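# Place marked leather strap under the lever press ram

## Task

Put the leather strap on the lever press's white board. It must lie flat with its marked face upward, and its marked ring must sit directly below the middle of the ram.

## Robot and tools

ROBOT AND FRAME. There are two arms, left_arm and right_arm, and each ends in a two-finger gripper. All positions, velocities and targets use the scene frame. Its origin is at table-top height, halfway between the two arms' nominal bases. +x points out over the table, +y points toward the left_arm side and +z points up. The arm names do not match the left and right sides of the images. Reported hand positions and orientations can be off by a few centimetres, more so at long reach. A BASES line, if present, gives each base's calibrated place.

GRIPPER GEOMETRY. The fingers point along the gripper's own +z axis and close along its y axis. end_effector_position is the point between the pads when they are shut. Closed fingertips extend about 19 mm past that point, and open ones about 6 mm. A block sticks out roughly 10 cm toward the gripper's +x axis and rotates with it.

THE 18-NUMBER ROW. Every command row holds 18 numbers, each in [-1, 1]. The first nine are for the left side: left_arm/dx, dy, dz, rx, ry, rz, then left_gripper/position, force_limit, speed. The next nine are the same fields for right_arm and right_gripper. All 18 must be sent even when only one arm moves.

The six pose numbers are an offset, not a pose. They count from that arm's Hand target as it stood when the action or move began, along the scene axes. 1.0 means 0.6 m for dx, dy, dz and 180 degrees for rotation. rx, ry, rz form a single rotation vector, applied about the Hand target's position. If dx, dy, dz together are longer than 1.0, they may be shortened along their line. Sending the same offset again moves the arm further. Six zeros re-command the current Hand target.

The gripper numbers are absolute settings. position +1 is fully open (85 mm). About -0.8 is where the pads touch, and -1 keeps closing until something blocks them. speed sets how fast the gap changes: about 20 mm/s at -1, 85 at 0 and 150 at +1. force_limit and speed together decide grip force. On a 40 mm hard object, a slow close gives roughly 30 N per pad at force_limit -1 and 100 N at +1. A fast close that starts well wider than the object gives about 120 to 135 N at speed 0 and 200 to 245 N at speed +1. Both start at +1. A 0 is a real command, so resend the previous three numbers to leave a gripper unchanged. A new force_limit or speed takes effect only after a position change of at least 0.01. To grip, send -1, keep it, and look for object_status 2.

TOOLS.
execute_actions: actions is a list of actions. Each action is a list of up to 15 rows, and each row lasts one control step (1/30 s). An action always lasts 15 steps, and a short list repeats its last row. Every row counts from the action's starting Hand target, not from the row before. An empty list just returns the state. cameras picks which images come back: omit, null or ["all"] for all, [] for none.
move: target is one row, or a list of up to 15 rows that all count from the same starting Hand targets. It drives each gripper in a straight line, without avoiding obstacles, and stops after 10 s. speed is the top path speed in m/s (0.002 to 3.2, default 0.25), and turning is capped at twice that value in rad/s. It can be one number or one per target. blend, in m, rounds the corners between listed targets. stop_force, in N (4 to 120, one value for both arms), ends an arm's path when the push against its motion reaches that value. Leave it out when you back away from something you are pressing on, and do not rely on it while the gripper rotates. zero (default true) re-zeros the force before the move. blocking=false returns early and cannot be used together with stop_force. The first target's finger numbers are sent at the start, and later ones on arrival. The result has a "move:" line that reports done, off_target, moving, held or fault. limits=paced means the pose was clipped, and limits=held means steps were withheld.
wait: seconds from 0 to 10, during which arms hold their commands.
stop: brakes a running move. The fingers keep moving.
zoom_image: camera plus region [x0, y0, x1, y1] in pixels, at most 504 by 504, from that camera's latest image.
zero_wrist_force: arm, either left_arm or right_arm.
finished_scene: scene, the current scene's number. Call it only when the strap stays correctly placed with the robot clear. It cannot be undone.

CAMERAS. cam_head_left, cam_head_right, cam_high, cam_low, cam_left_wrist and cam_right_wrist are each 896x504.

RESULT LINES. Each arm reports end_effector_position (m), end_effector_quat_wxyz and its velocities. Velocities are left out when Joint velocities read "within noise". Hand target is the last commanded pose after clipping. Tool commands shows the current gripper settings. Joint torques include the arm's own weight. Wrist force and Wrist torque are given along the gripper's own axes, and a third line shows the peak since the last result. object_status: 0 means moving, 1 means blocked while opening, 2 means blocked while closing (a grip), and 3 means it reached the requested position or the pads met. position_measured is in counts: 3 is open, 78 is about 60 mm, 130 is 40 mm, 180 is 20 mm and 230 is shut.

MOTION NOTES. Each step, commanded orientation is limited to within 32 degrees of the measured one. Motion trails commands by about 0.09 s or 0.17 to 0.21 s, and fast moves overshoot. A gripper can settle short of its Hand target. If so, command the missing distance. Keep paths away from an arm's own base.

THINGS TO AVOID. Do not let the strap or anything else fall or be left off the table. Avoid drops, releasing moving parts, slams and hard pushes. The arms are stiff, so aiming even slightly past a firm contact can cause a fault stop. An outside force of about 150 N, give or take 25 N, or joint contact torque above the limits stops the arm for 10 s. The limits are 306 N m for shoulder pan and lift, 139 for the elbow and 50.2 for each wrist joint. Do not squeeze hard on a part that still rests on something. Keep the arms from hitting each other, and never let one gripper close on the other's fingers. Holding loads or staying stretched out heats motors: MOTOR HOT appears at 70 °C, and at 85 °C the arm is braked for 30 to 60 s. Loose objects may occasionally get nudged by outside pushes.

Each tool is called in YAML: its name, and indented under it one key for each argument.

## Session

execute_actions:
  actions: []

Scene clock: 0.00 s.
left_arm: end_effector_position=(+1.1248, +0.4093, +0.2104) position_measured=3 object_status=3 end_effector_quat_wxyz=(-0.024, +0.068, +0.997, +0.005) | right_arm: end_effector_position=(+0.7936, -0.6287, +0.3388) position_measured=3 object_status=3 end_effector_quat_wxyz=(-0.137, +0.442, +0.868, +0.179)
Joint positions: left_arm=[-0.237 -0.618 0.681 -1.584 -1.568 -0.087] | right_arm=[3.002 -2.022 -1.33 -1.52 1.998 0.755]
Joint velocities: within noise
Joint torques (N m): no reading
Motor temperatures (°C): left_arm=[37 32 33 38 34 36] | right_arm=[33 28 28 40 40 40]
Wrist force (N): no reading
Wrist torque (N m): no reading
Wrist force, peak (N): no reading
Hand target: left_arm +1.1248, +0.4093, +0.2103; -0.024, +0.068, +0.997, +0.005 | right_arm +0.7936, -0.6287, +0.3388; -0.137, +0.442, +0.868, +0.179
Tool commands: left_gripper/position=+1.0 left_gripper/force_limit=+1.0 left_gripper/speed=+1.0 right_gripper/position=+1.0 right_gripper/force_limit=+1.0 right_gripper/speed=+1.0

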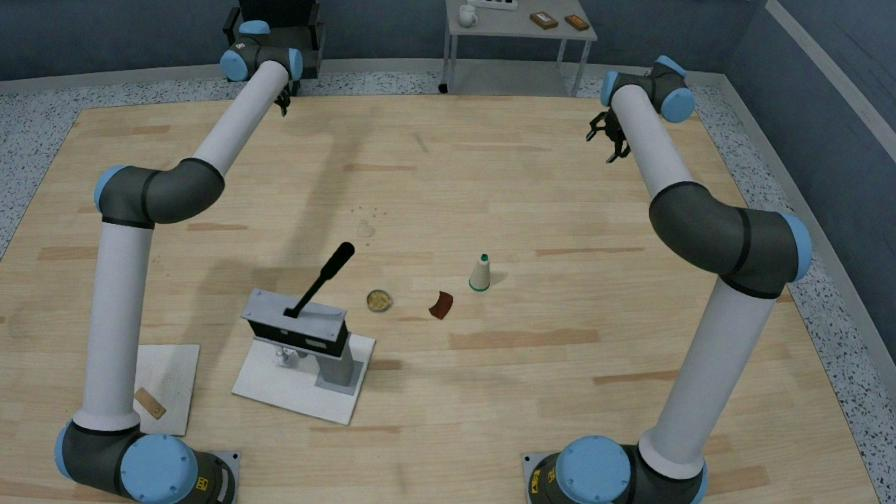

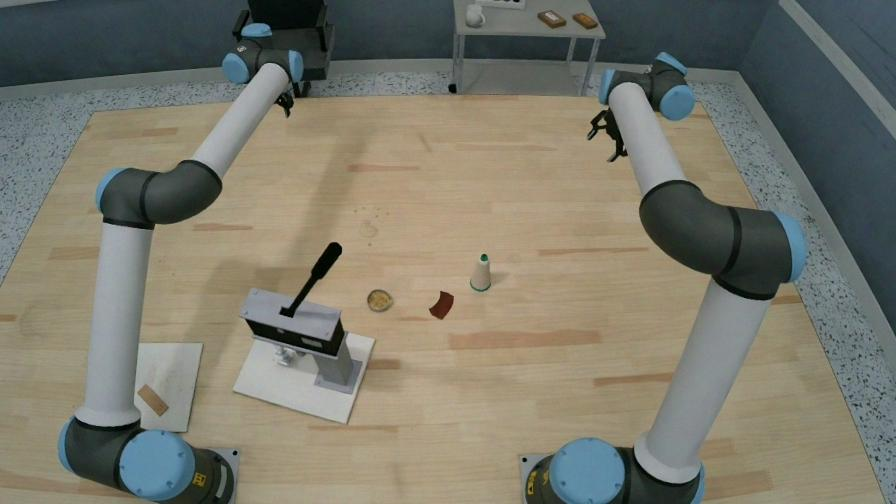

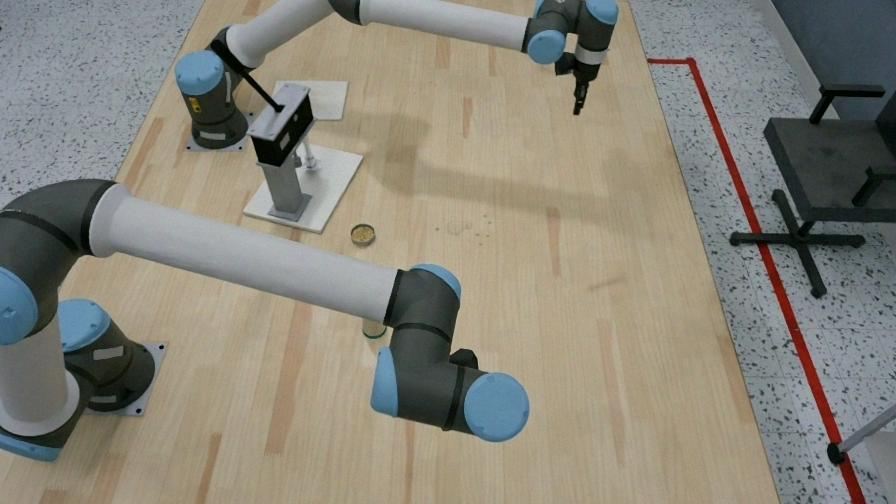

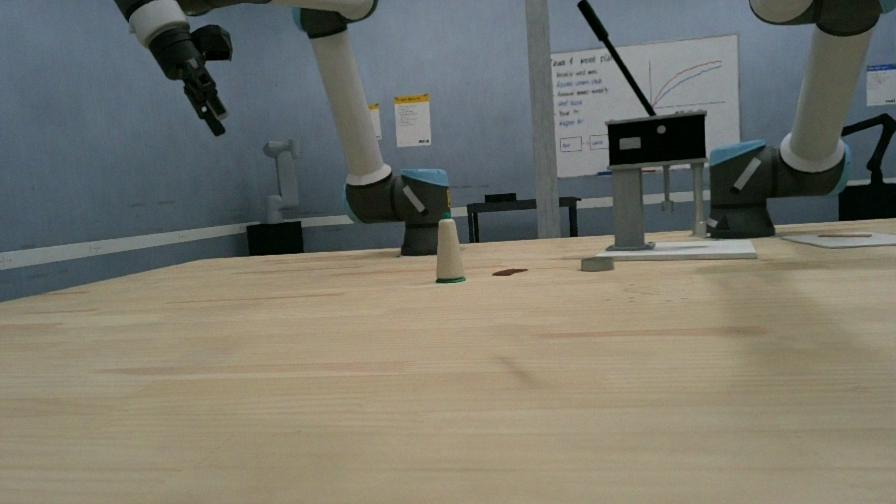

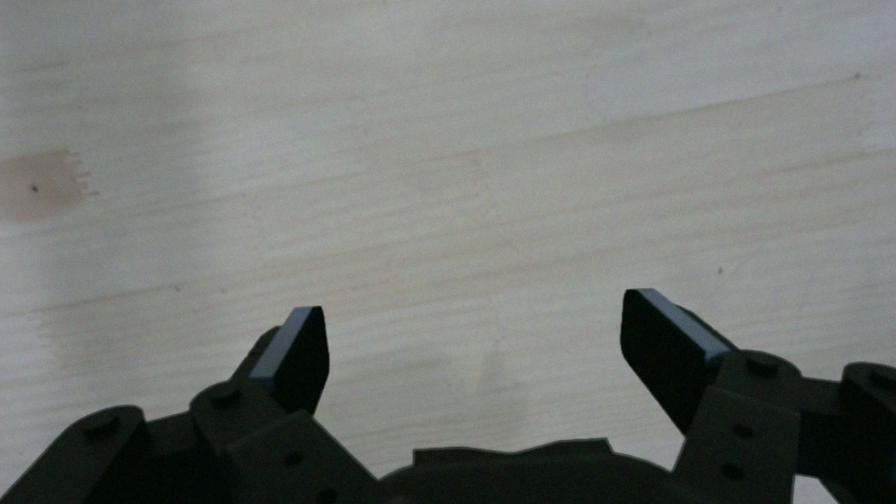

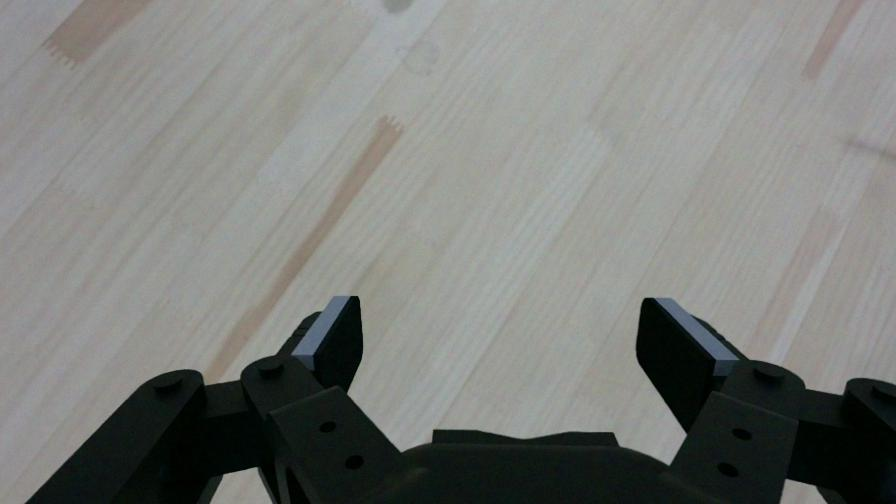

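zoom_image:
  camera: "cam_head_left"
  region: [110, 330, 230, 450]

zoom_image:
  camera: "cam_head_left"
  region: [350, 240, 510, 340]

zoom_image:
  camera: "cam_head_right"
  region: [220, 230, 400, 430]

zoom_image:
  camera: "cam_low"
  region: [560, 80, 896, 280]

zoom_image:
  camera: "cam_high"
  region: [180, 60, 400, 260]

Scaled by 4.200.

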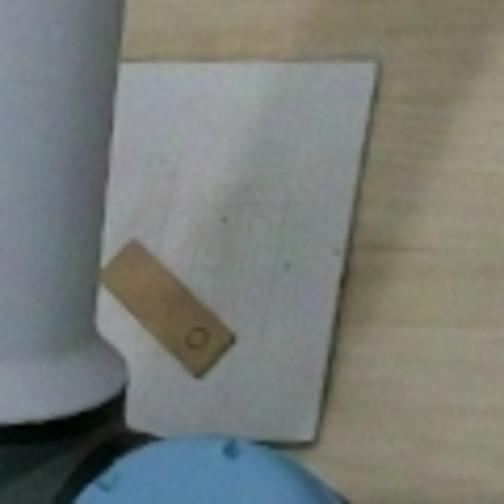

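Scaled by 3.150.

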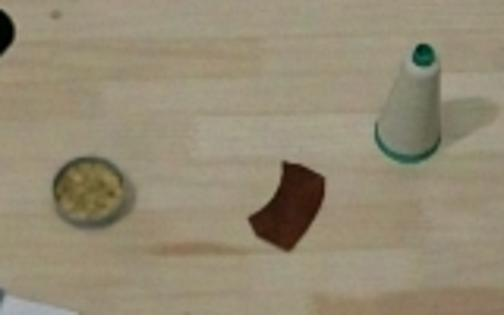

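Scaled by 2.520.

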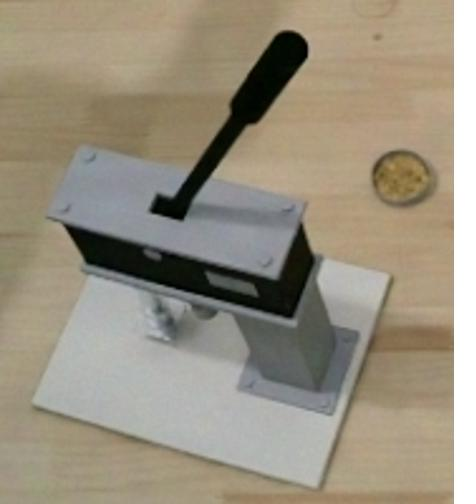

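Scaled by 1.500.

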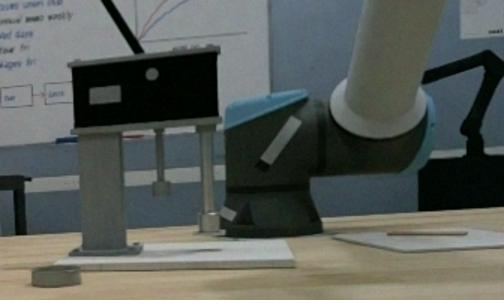

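Scaled by 2.291.

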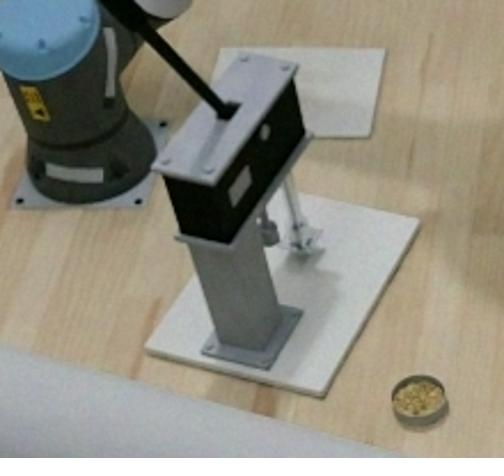

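move:
  target: [-0.95,0.2,0.25,0,0,0,1,1,1,0,0,0,0,0,0,1,1,1]
  speed: 0.4
  cameras: ["cam_left_wrist","cam_head_left","cam_high"]

Scene clock: 3.50 s.
left_arm: end_effector_position=(+0.5549, +0.5293, +0.3603) position_measured=3 object_status=3 end_effector_quat_wxyz=(-0.024, +0.068, +0.997, +0.005) | right_arm: end_effector_position=(+0.7936, -0.6287, +0.3388) position_measured=3 object_status=3 end_effector_quat_wxyz=(-0.137, +0.442, +0.868, +0.179)
Joint positions: left_arm=[-0.253 -1.684 1.931 -1.767 -1.568 -0.102] | right_arm=[3.002 -2.022 -1.33 -1.52 1.998 0.755]
Joint velocities: within noise
Joint torques (N m): left_arm=[-9.12 -60.75 -41.37 0.35 2.98 -1.88] | right_arm=[-1.28 83.81 55.26 3.02 1.13 0.76]
Motor temperatures (°C): left_arm=[37 32 33 38 34 36] | right_arm=[33 28 28 40 40 40]
Wrist force (N): left_arm=[-0.1 0.1 0.2] | right_arm=[0.1 0.0 0.2]
Wrist torque (N m): left_arm=[0.00 0.05 -0.01] | right_arm=[0.01 -0.02 0.00]
Wrist force, peak (N): left_arm=[-2.8 -0.9 0.3] | right_arm=[-0.1 0.0 -0.7]
Hand target: left_arm +0.5548, +0.5293, +0.3603; -0.024, +0.068, +0.997, +0.005 | right_arm +0.7936, -0.6287, +0.3388; -0.137, +0.442, +0.868, +0.179
Off the commanded pose: left_arm 0.000 m, 0 deg | right_arm 0.000 m, 0 deg.
move: done
Images, in order (width x height): cam_head_left 896x504, cam_high 896x504, cam_left_wrist 896x504.

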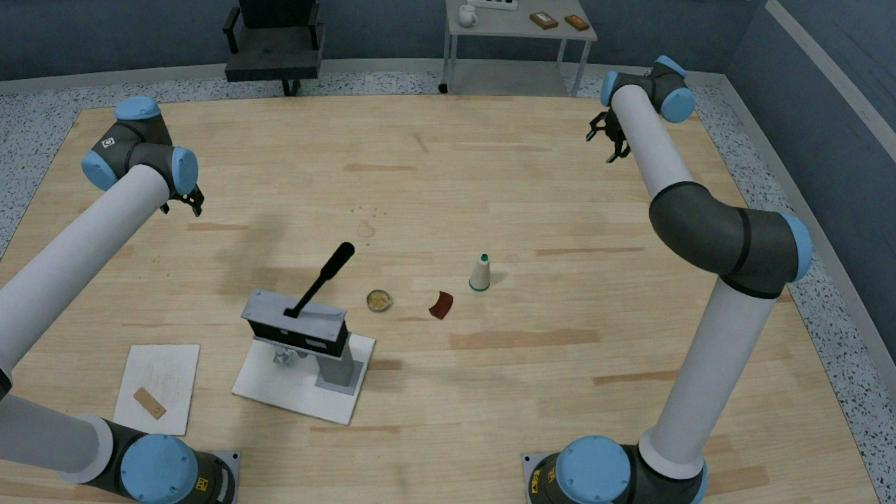

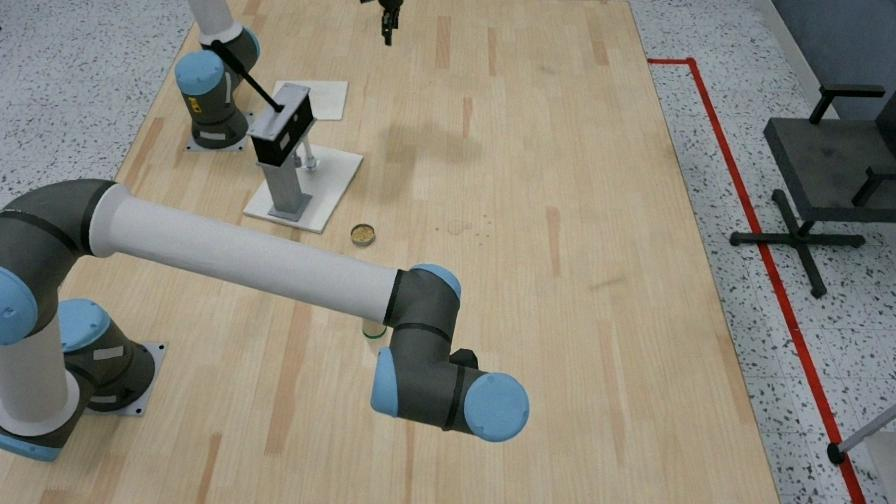

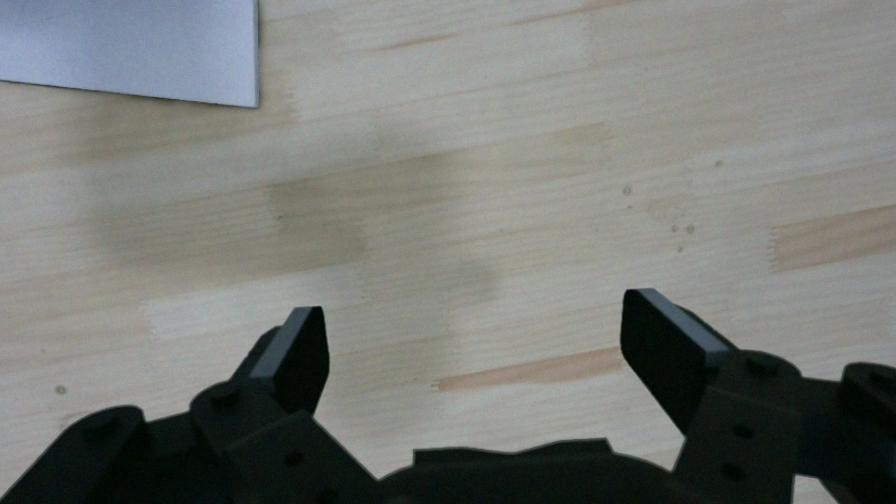

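move:
  target: [-0.34,0.25,0,0,0,0,1,1,1,0,0,0,0,0,0,1,1,1]
  speed: 0.3
  cameras: ["cam_left_wrist","cam_head_left","cam_low"]

Scene clock: 9.07 s.
left_arm: end_effector_position=(+0.3509, +0.6792, +0.3603) position_measured=3 object_status=3 end_effector_quat_wxyz=(-0.024, +0.068, +0.997, +0.005) | right_arm: end_effector_position=(+0.7936, -0.6287, +0.3388) position_measured=3 object_status=3 end_effector_quat_wxyz=(-0.137, +0.442, +0.868, +0.179)
Joint positions: left_arm=[-0.01 -2.008 2.159 -1.674 -1.556 0.141] | right_arm=[3.002 -2.022 -1.33 -1.52 1.998 0.755]
Joint velocities: within noise
Joint torques (N m): left_arm=[6.59 -26.85 -41.45 0.71 -0.48 2.91] | right_arm=[-1.48 80.18 56.19 2.8 1.21 1.75]
Motor temperatures (°C): left_arm=[37 32 33 38 34 35] | right_arm=[33 28 28 40 40 40]
Wrist force (N): left_arm=[-0.3 -0.6 0.3] | right_arm=[0.3 -0.1 -0.4]
Wrist torque (N m): left_arm=[-0.13 0.12 -0.01] | right_arm=[-0.02 -0.06 0.00]
Wrist force, peak (N): left_arm=[-2.3 -1.1 -0.2] | right_arm=[0.5 -0.5 -0.4]
Hand target: left_arm +0.3508, +0.6793, +0.3603; -0.024, +0.068, +0.997, +0.005 | right_arm +0.7936, -0.6287, +0.3388; -0.137, +0.442, +0.868, +0.179
Off the commanded pose: left_arm 0.000 m, 0 deg | right_arm 0.000 m, 0 deg.
move: done
Images, in order (width x height): cam_head_left 896x504, cam_low 896x504, cam_left_wrist 896x504.

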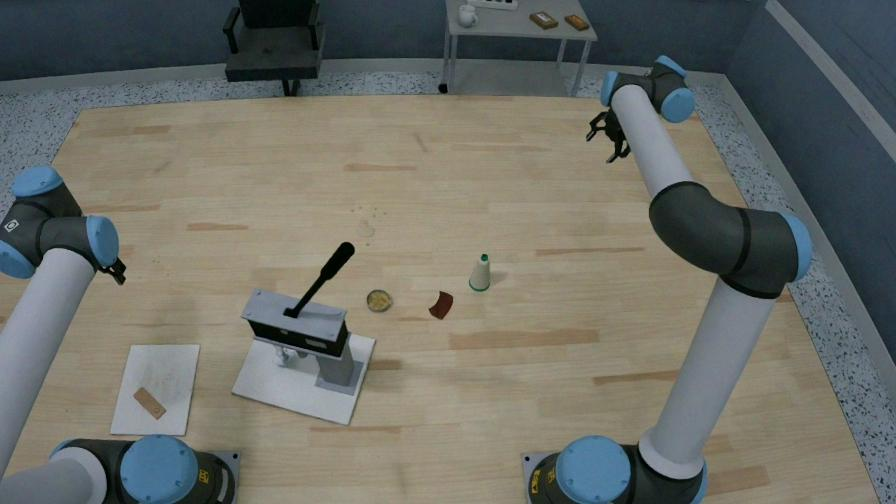

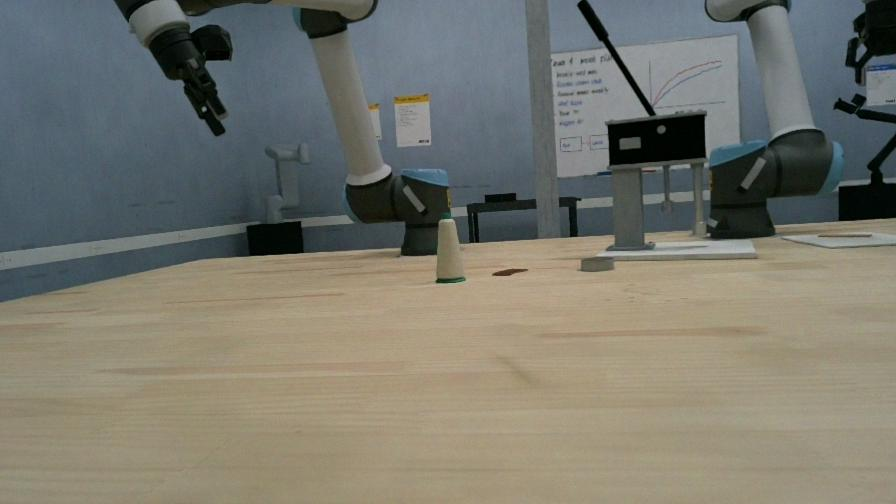

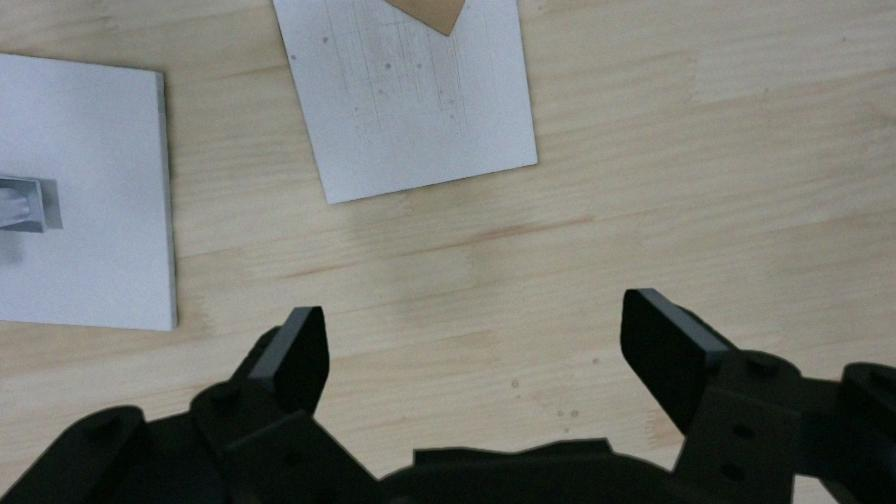

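move:
  target: [-0.367,0.317,-0.167,-0.0854,0.199,0.3274,1,1,1,0,0,0,0,0,0,1,1,1]
  speed: 0.3
  cameras: ["cam_left_wrist","cam_head_left"]

Scene clock: 12.90 s.
left_arm: end_effector_position=(+0.1307, +0.8694, +0.2602) position_measured=3 object_status=3 end_effector_quat_wxyz=(-0.306, -0.420, +0.840, -0.153) | right_arm: end_effector_position=(+0.7936, -0.6287, +0.3388) position_measured=3 object_status=3 end_effector_quat_wxyz=(-0.137, +0.442, +0.868, +0.179)
Joint positions: left_arm=[0.734 -1.637 2.067 -1.31 -1.686 -0.139] | right_arm=[3.002 -2.022 -1.33 -1.52 1.998 0.755]
Joint velocities: within noise
Joint torques (N m): left_arm=[11.55 -30.91 -54.29 2.81 2.88 -1.75] | right_arm=[-2.19 78.43 57.37 2.49 1.24 2.03]
Motor temperatures (°C): left_arm=[37 32 33 38 34 35] | right_arm=[33 28 28 40 40 40]
Wrist force (N): left_arm=[0.3 -1.0 0.8] | right_arm=[0.2 0.1 -0.1]
Wrist torque (N m): left_arm=[-0.20 0.34 -0.09] | right_arm=[0.01 -0.04 0.00]
Wrist force, peak (N): left_arm=[-0.9 -1.4 -0.4] | right_arm=[0.5 -0.4 -0.4]
Hand target: left_arm +0.1306, +0.8695, +0.2601; -0.306, -0.421, +0.840, -0.153 | right_arm +0.7936, -0.6287, +0.3388; -0.137, +0.442, +0.868, +0.179
Off the commanded pose: left_arm 0.000 m, 0 deg | right_arm 0.000 m, 0 deg.
move: done
Images, in order (width x height): cam_head_left 896x504, cam_left_wrist 896x504.

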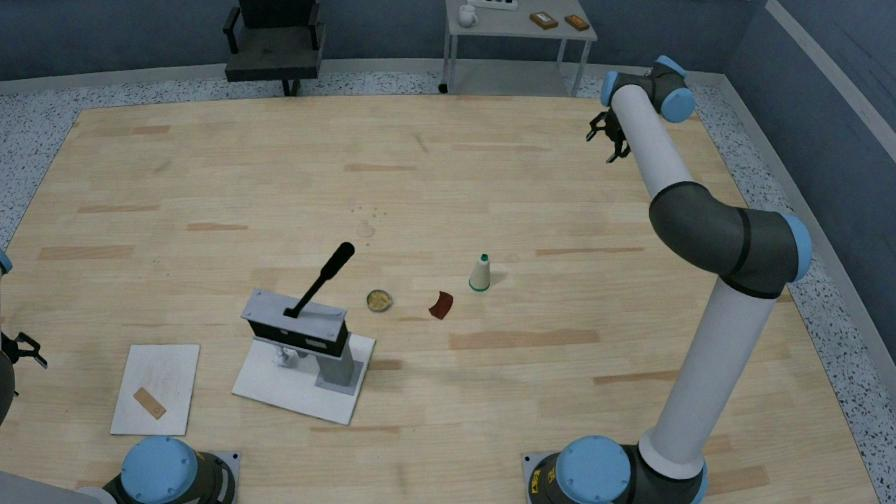

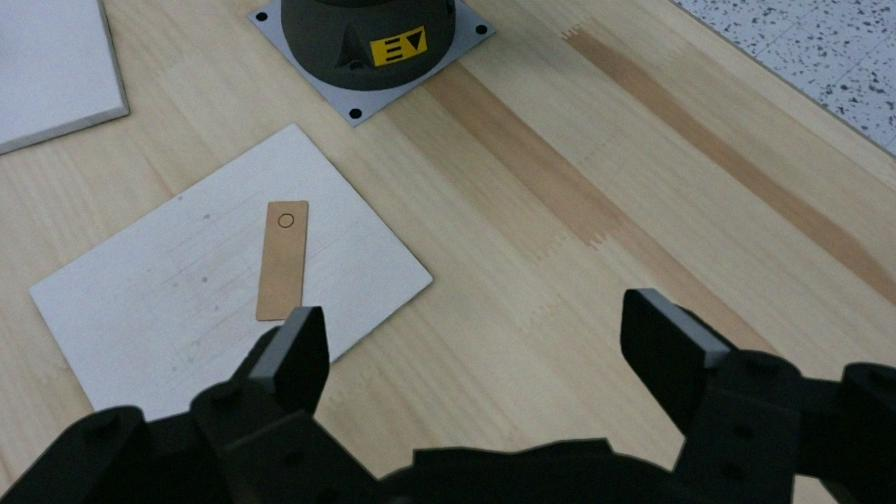

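move:
  target: [0.04,-0.258,-0.217,0,0,0,1,1,1,0,0,0,0,0,0,1,1,1]
  speed: 0.25
  cameras: ["cam_left_wrist","cam_head_left"]

Scene clock: 14.73 s.
left_arm: end_effector_position=(+0.1545, +0.7148, +0.1301) position_measured=3 object_status=3 end_effector_quat_wxyz=(-0.306, -0.421, +0.840, -0.153) | right_arm: end_effector_position=(+0.7936, -0.6287, +0.3388) position_measured=3 object_status=3 end_effector_quat_wxyz=(-0.137, +0.442, +0.868, +0.179)
Joint positions: left_arm=[0.46 -1.7 2.401 -1.625 -1.857 -0.358] | right_arm=[3.002 -2.022 -1.33 -1.52 1.998 0.755]
Joint velocities: within noise
Joint torques (N m): left_arm=[-6.27 -15.57 -31.38 -4.75 -4 -1.33] | right_arm=[-3.36 78.83 57.64 2.45 1.39 1.97]
Motor temperatures (°C): left_arm=[37 32 33 38 34 35] | right_arm=[33 28 28 40 40 40]
Wrist force (N): left_arm=[0.4 -0.8 0.1] | right_arm=[0.3 -0.2 -0.4]
Wrist torque (N m): left_arm=[-0.13 0.33 -0.07] | right_arm=[-0.02 -0.05 0.00]
Wrist force, peak (N): left_arm=[0.2 -1.7 1.6] | right_arm=[0.4 -0.6 0.0]
Hand target: left_arm +0.1546, +0.7147, +0.1299; -0.306, -0.421, +0.840, -0.153 | right_arm +0.7936, -0.6287, +0.3388; -0.137, +0.442, +0.868, +0.179
Off the commanded pose: left_arm 0.000 m, 0 deg | right_arm 0.000 m, 0 deg.
move: done
Images, in order (width x height): cam_head_left 896x504, cam_left_wrist 896x504.

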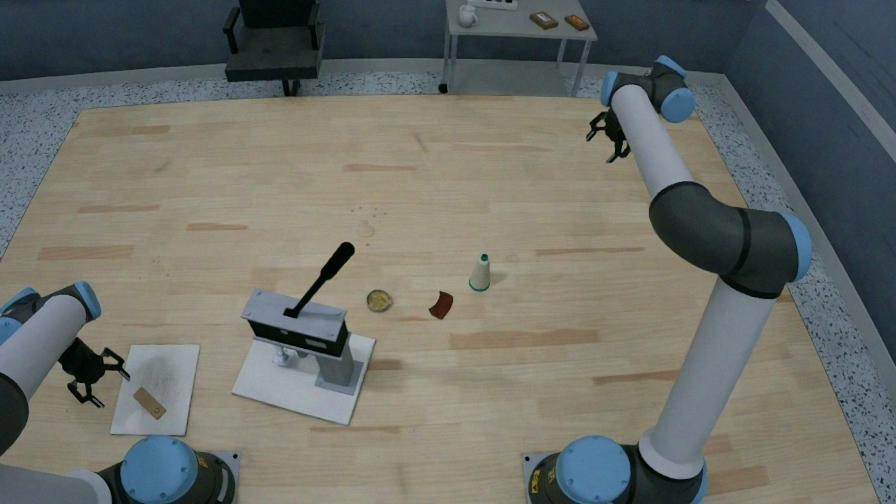

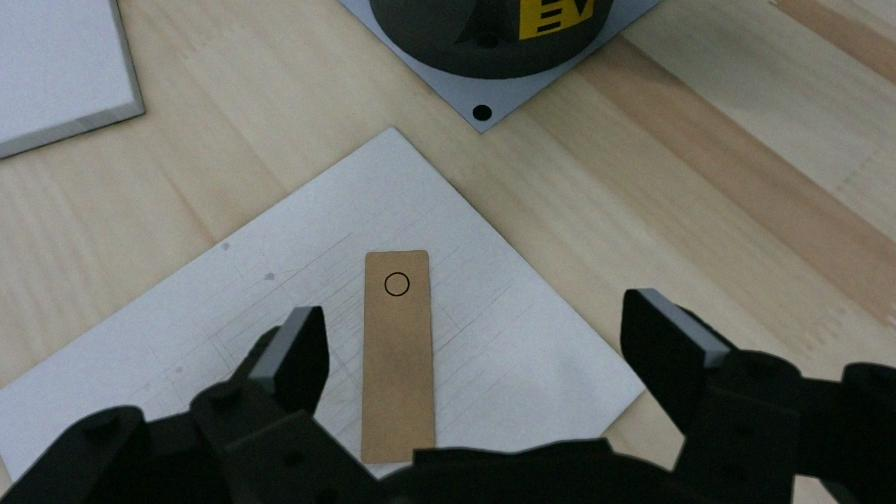

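move:
  target: [0.082,0.013,-0.117,0,0,0,1,1,1,0,0,0,0,0,0,1,1,1]
  speed: 0.2
  cameras: ["cam_left_wrist","cam_head_left"]

Scene clock: 16.30 s.
left_arm: end_effector_position=(+0.2037, +0.7225, +0.0599) position_measured=3 object_status=3 end_effector_quat_wxyz=(-0.306, -0.421, +0.840, -0.153) | right_arm: end_effector_position=(+0.7936, -0.6287, +0.3388) position_measured=3 object_status=3 end_effector_quat_wxyz=(-0.137, +0.442, +0.868, +0.179)
Joint positions: left_arm=[0.428 -1.508 2.396 -1.82 -1.876 -0.385] | right_arm=[3.002 -2.022 -1.33 -1.52 1.998 0.755]
Joint velocities: within noise
Joint torques (N m): left_arm=[-10.71 -34.84 -40.35 -5.35 -4.65 -1.61] | right_arm=[-2.31 76.62 56.97 2.02 1.16 1.89]
Motor temperatures (°C): left_arm=[37 32 33 38 34 35] | right_arm=[33 28 28 40 40 40]
Wrist force (N): left_arm=[0.2 -0.5 -0.2] | right_arm=[0.4 0.0 -0.2]
Wrist torque (N m): left_arm=[-0.09 0.36 -0.09] | right_arm=[0.01 -0.06 0.00]
Wrist force, peak (N): left_arm=[-1.0 -1.2 0.7] | right_arm=[0.6 -0.7 -0.2]
Hand target: left_arm +0.2038, +0.7225, +0.0597; -0.306, -0.421, +0.840, -0.153 | right_arm +0.7936, -0.6287, +0.3388; -0.137, +0.442, +0.868, +0.179
Off the commanded pose: left_arm 0.000 m, 0 deg | right_arm 0.000 m, 0 deg.
move: done
Images, in order (width x height): cam_head_left 896x504, cam_left_wrist 896x504.

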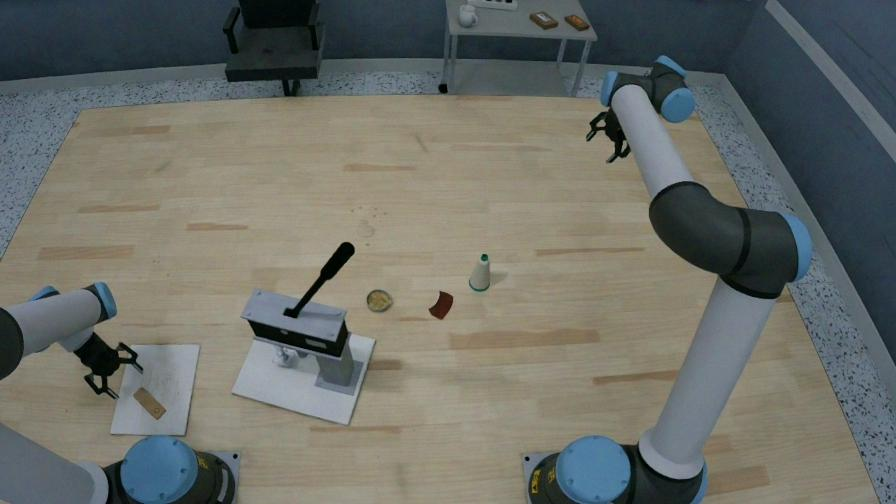

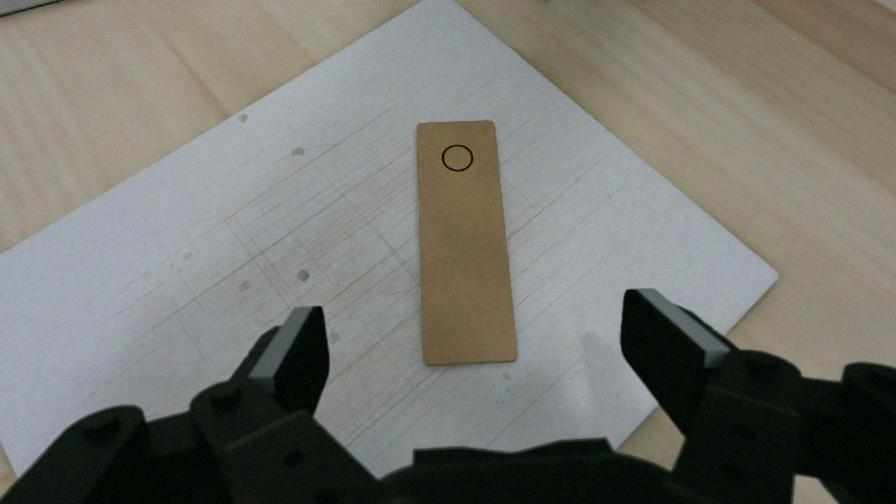

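move:
  target: [0.013,0.017,-0.025,0,0,0,0.2,-1,0,0,0,0,0,0,0,1,1,1]
  speed: 0.1
  cameras: ["cam_left_wrist"]

move:
  target: [-0.0375,-0.05,-0.075,0,0,0,0.2,-1,0,0,0,0,0,0,0,1,1,1]
  speed: 0.012
  stop_force: 5
  cameras: ["cam_left_wrist"]

Scene clock: 17.63 s.
left_arm: end_effector_position=(+0.2115, +0.7327, +0.0448) position_measured=104 object_status=3 end_effector_quat_wxyz=(-0.306, -0.421, +0.840, -0.153) | right_arm: end_effector_position=(+0.7936, -0.6287, +0.3388) position_measured=3 object_status=3 end_effector_quat_wxyz=(-0.137, +0.442, +0.868, +0.179)
Joint positions: left_arm=[0.44 -1.46 2.382 -1.851 -1.869 -0.375] | right_arm=[3.002 -2.022 -1.33 -1.52 1.998 0.755]
Joint velocities: within noise
Joint torques (N m): left_arm=[11.18 -29.41 -39.84 -4.33 2.65 2.98] | right_arm=[-3.18 77.97 58.51 1.96 1.36 1.87]
Motor temperatures (°C): left_arm=[37 32 33 38 34 35] | right_arm=[33 28 28 40 40 40]
Wrist force (N): left_arm=[0.4 -1.0 0.1] | right_arm=[0.1 0.0 -0.5]
Wrist torque (N m): left_arm=[-0.18 0.30 -0.07] | right_arm=[0.00 -0.01 0.00]
Wrist force, peak (N): left_arm=[0.3 -1.5 0.0] | right_arm=[0.5 -0.5 -0.2]
Hand target: left_arm +0.2116, +0.7327, +0.0447; -0.306, -0.421, +0.840, -0.153 | right_arm +0.7936, -0.6287, +0.3388; -0.137, +0.442, +0.868, +0.179
Off the commanded pose: left_arm 0.000 m, 0 deg | right_arm 0.000 m, 0 deg.
move: done
Images, in order (width x height): cam_left_wrist 896x504.

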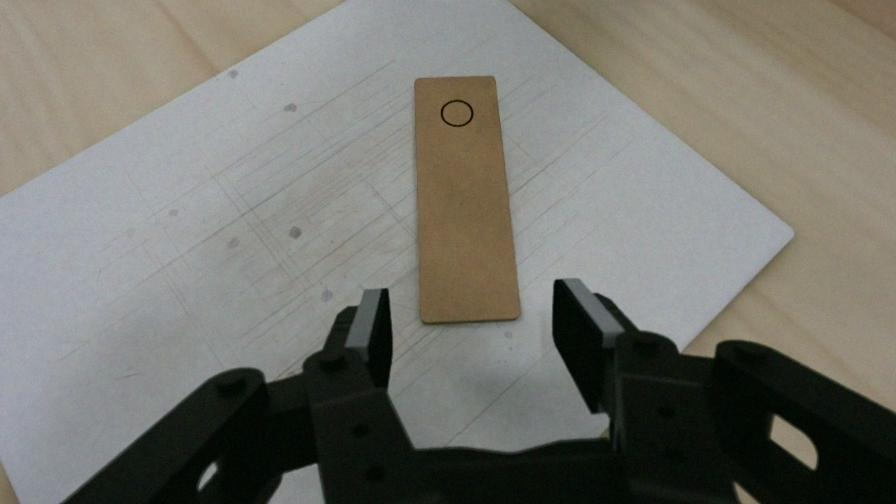

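Scene clock: 21.37 s.
left_arm: end_effector_position=(+0.2005, +0.7179, +0.0225) position_measured=104 object_status=3 end_effector_quat_wxyz=(-0.306, -0.421, +0.840, -0.153) | right_arm: end_effector_position=(+0.7936, -0.6287, +0.3388) position_measured=3 object_status=3 end_effector_quat_wxyz=(-0.137, +0.442, +0.868, +0.179)
Joint positions: left_arm=[0.423 -1.442 2.43 -1.92 -1.879 -0.389] | right_arm=[3.002 -2.022 -1.33 -1.52 1.998 0.755]
Joint velocities: within noise
Joint torques (N m): left_arm=[8.29 -52.41 -34.7 0.9 1.86 3.02] | right_arm=[-2.38 76.75 60.42 2.25 1.24 2.05]
Motor temperatures (°C): left_arm=[37 32 33 38 34 35] | right_arm=[33 28 28 40 40 40]
Wrist force (N): left_arm=[4.3 1.9 -6.5] | right_arm=[0.3 -0.1 0.0]
Wrist torque (N m): left_arm=[-0.37 0.37 -0.18] | right_arm=[-0.02 -0.04 0.00]
Wrist force, peak (N): left_arm=[23.0 9.7 -43.0] | right_arm=[-0.3 -0.2 -0.8]
Hand target: left_arm +0.2005, +0.7179, +0.0226; -0.306, -0.421, +0.840, -0.153 (not the last commanded pose) | right_arm +0.7936, -0.6287, +0.3388; -0.137, +0.442, +0.868, +0.179
Off the commanded pose: left_arm 0.030 m, 0 deg | right_arm 0.000 m, 0 deg.
move: contact (left_arm)
Images, in order (width x height): cam_left_wrist 896x504.

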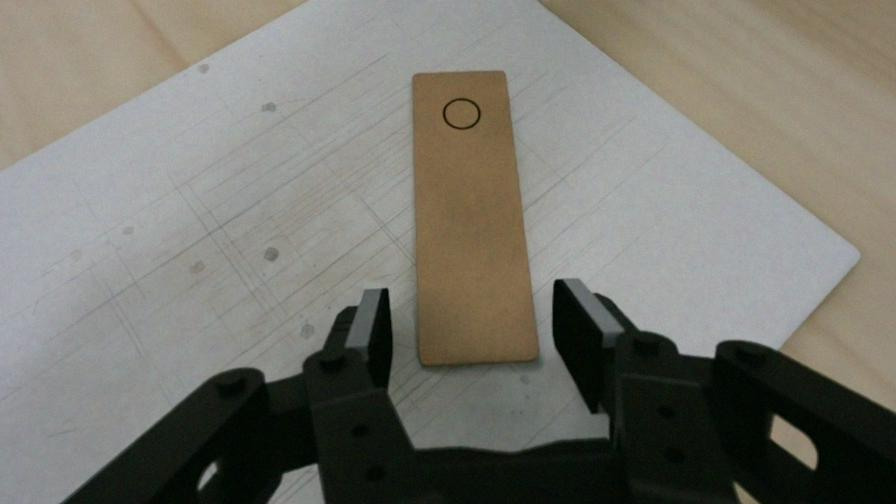

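move:
  target:
    - [0,0,0.0025,0,0,0,0.2,-1,-1,0,0,0,0,0,0,1,1,1]
    - [0,0,0.0025,0,0,0,-1,-1,-1,0,0,0,0,0,0,1,1,1]
  speed: 0.05
  cameras: ["cam_left_wrist"]

Scene clock: 23.20 s.
left_arm: end_effector_position=(+0.2005, +0.7179, +0.0241) position_measured=141 object_status=0 end_effector_quat_wxyz=(-0.306, -0.421, +0.840, -0.153) | right_arm: end_effector_position=(+0.7936, -0.6287, +0.3388) position_measured=3 object_status=3 end_effector_quat_wxyz=(-0.137, +0.442, +0.868, +0.179)
Joint positions: left_arm=[0.423 -1.445 2.429 -1.916 -1.879 -0.389] | right_arm=[3.002 -2.022 -1.33 -1.52 1.998 0.755]
Joint velocities: within noise
Joint torques (N m): left_arm=[6.38 -43.71 -29.73 0.32 2.18 2.2] | right_arm=[-5.77 75.22 60.02 2.39 1.07 1.93]
Motor temperatures (°C): left_arm=[37 32 33 38 34 35] | right_arm=[33 28 28 40 40 40]
Wrist force (N): left_arm=[11.8 3.0 -16.0] | right_arm=[0.3 -0.6 -0.4]
Wrist torque (N m): left_arm=[-0.33 0.39 -0.19] | right_arm=[-0.11 -0.06 -0.01]
Wrist force, peak (N): left_arm=[12.2 3.1 -16.6] | right_arm=[0.3 -0.6 -0.4]
Hand target: left_arm +0.2005, +0.7179, +0.0241; -0.306, -0.421, +0.840, -0.153 | right_arm +0.7936, -0.6287, +0.3388; -0.137, +0.442, +0.868, +0.179
Off the commanded pose: left_arm 0.000 m, 0 deg | right_arm 0.000 m, 0 deg.
move: done
Images, in order (width x height): cam_left_wrist 896x504.

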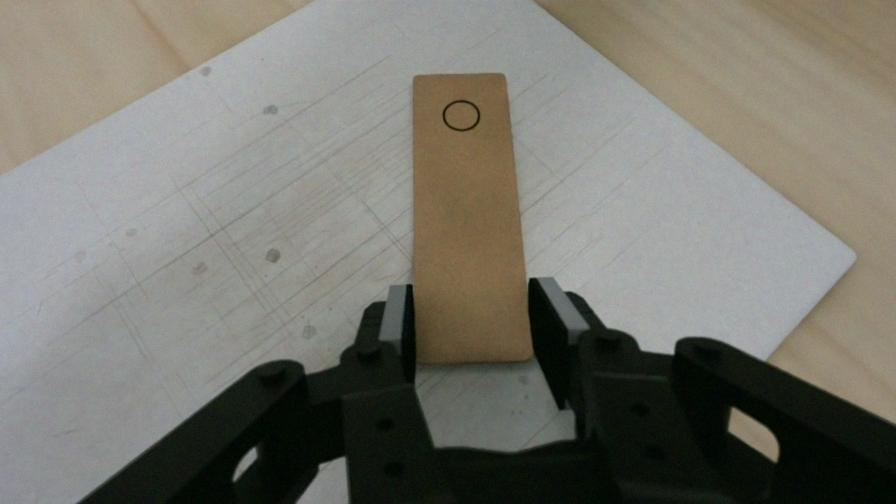

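move:
  target: [0,0,0.002,0,0,0,-1,-1,-1,0,0,0,0,0,0,1,1,1]
  speed: 0.05
  cameras: ["cam_left_wrist"]

move:
  target: [0,0,0.08,0,0,0,-1,-1,-1,0,0,0,0,0,0,1,1,1]
  speed: 0.1
  cameras: ["cam_left_wrist","cam_head_left","cam_high"]

Scene clock: 24.00 s.
left_arm: end_effector_position=(+0.2005, +0.7179, +0.0252) position_measured=141 object_status=2 end_effector_quat_wxyz=(-0.306, -0.421, +0.840, -0.153) | right_arm: end_effector_position=(+0.7936, -0.6287, +0.3388) position_measured=3 object_status=3 end_effector_quat_wxyz=(-0.137, +0.442, +0.868, +0.179)
Joint positions: left_arm=[0.423 -1.448 2.428 -1.913 -1.879 -0.389] | right_arm=[3.002 -2.022 -1.33 -1.52 1.998 0.755]
Joint velocities: within noise
Joint torques (N m): left_arm=[8.29 -55.36 -35.22 2.07 1.65 1.85] | right_arm=[-3.87 76.89 59.15 2.16 1.3 2.02]
Motor temperatures (°C): left_arm=[37 32 33 38 34 35] | right_arm=[33 28 28 40 40 40]
Wrist force (N): left_arm=[0.2 -0.7 -0.1] | right_arm=[0.1 -0.1 0.0]
Wrist torque (N m): left_arm=[-0.13 0.29 -0.07] | right_arm=[-0.02 -0.01 0.00]
Wrist force, peak (N): left_arm=[11.8 3.1 -15.8] | right_arm=[0.5 -0.5 -0.2]
Hand target: left_arm +0.2005, +0.7179, +0.0253; -0.306, -0.421, +0.840, -0.153 | right_arm +0.7936, -0.6287, +0.3388; -0.137, +0.442, +0.868, +0.179
Off the commanded pose: left_arm 0.000 m, 0 deg | right_arm 0.000 m, 0 deg.
move: done
Images, in order (width x height): cam_left_wrist 896x504.

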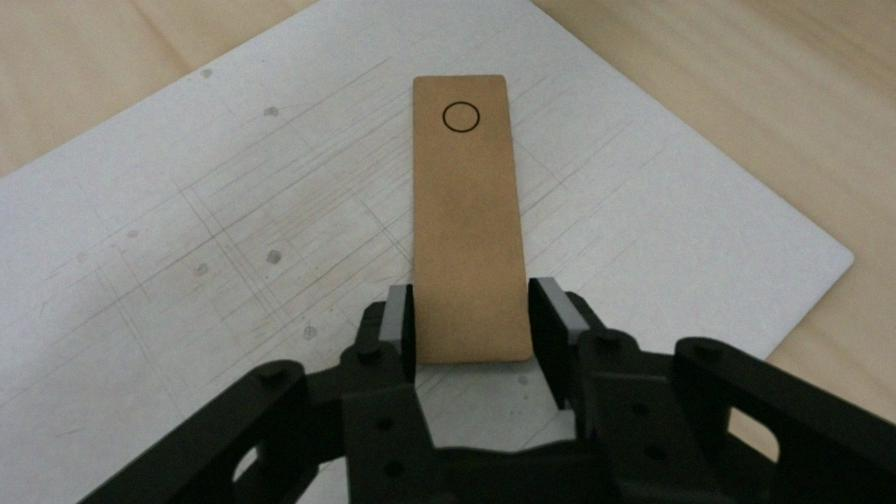

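Scene clock: 25.10 s.
left_arm: end_effector_position=(+0.2005, +0.7179, +0.0731) position_measured=141 object_status=2 end_effector_quat_wxyz=(-0.306, -0.421, +0.840, -0.153) | right_arm: end_effector_position=(+0.7936, -0.6287, +0.3388) position_measured=3 object_status=3 end_effector_quat_wxyz=(-0.137, +0.442, +0.868, +0.179)
Joint positions: left_arm=[0.423 -1.541 2.396 -1.788 -1.879 -0.389] | right_arm=[3.002 -2.022 -1.33 -1.52 1.998 0.755]
Joint velocities: within noise
Joint torques (N m): left_arm=[0.53 -49.33 -41.73 2.07 -1.9 1.95] | right_arm=[-3.78 75.38 60.78 2.38 1.63 1.99]
Motor temperatures (°C): left_arm=[37 32 33 38 34 35] | right_arm=[33 28 28 40 40 40]
Wrist force (N): left_arm=[0.3 -0.8 0.0] | right_arm=[0.1 0.0 0.0]
Wrist torque (N m): left_arm=[-0.13 0.30 -0.09] | right_arm=[-0.01 -0.02 0.00]
Wrist force, peak (N): left_arm=[0.6 -1.1 -0.7] | right_arm=[0.5 -0.3 -0.4]
Hand target: left_arm +0.2005, +0.7179, +0.0733; -0.306, -0.421, +0.840, -0.153 | right_arm +0.7936, -0.6287, +0.3388; -0.137, +0.442, +0.868, +0.179
Off the commanded pose: left_arm 0.000 m, 0 deg | right_arm 0.000 m, 0 deg.
move: done
Images, in order (width x height): cam_head_left 896x504, cam_high 896x504, cam_left_wrist 896x504.

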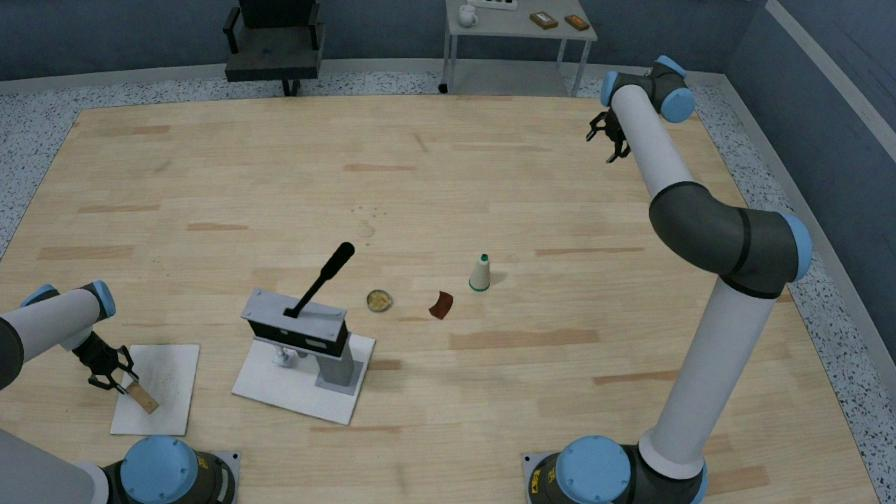

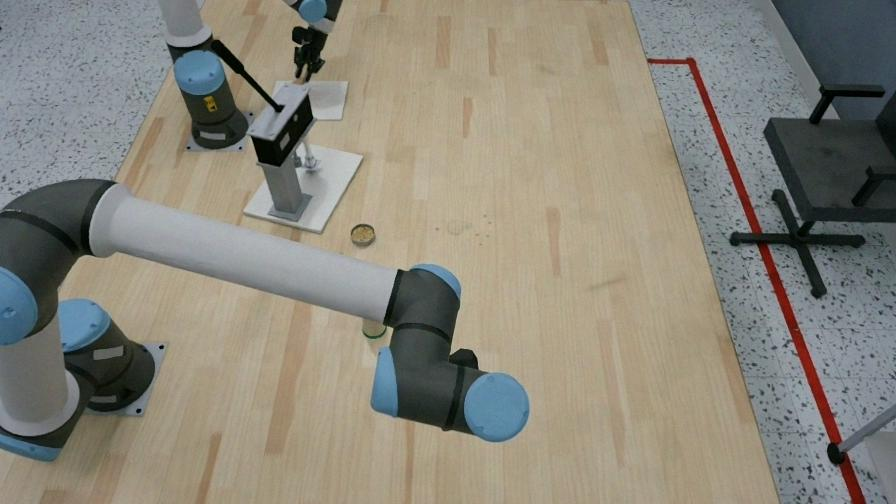

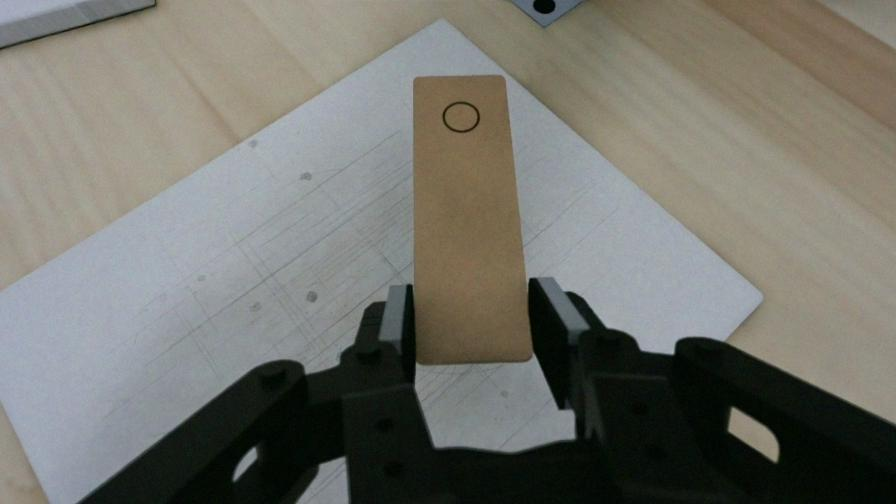

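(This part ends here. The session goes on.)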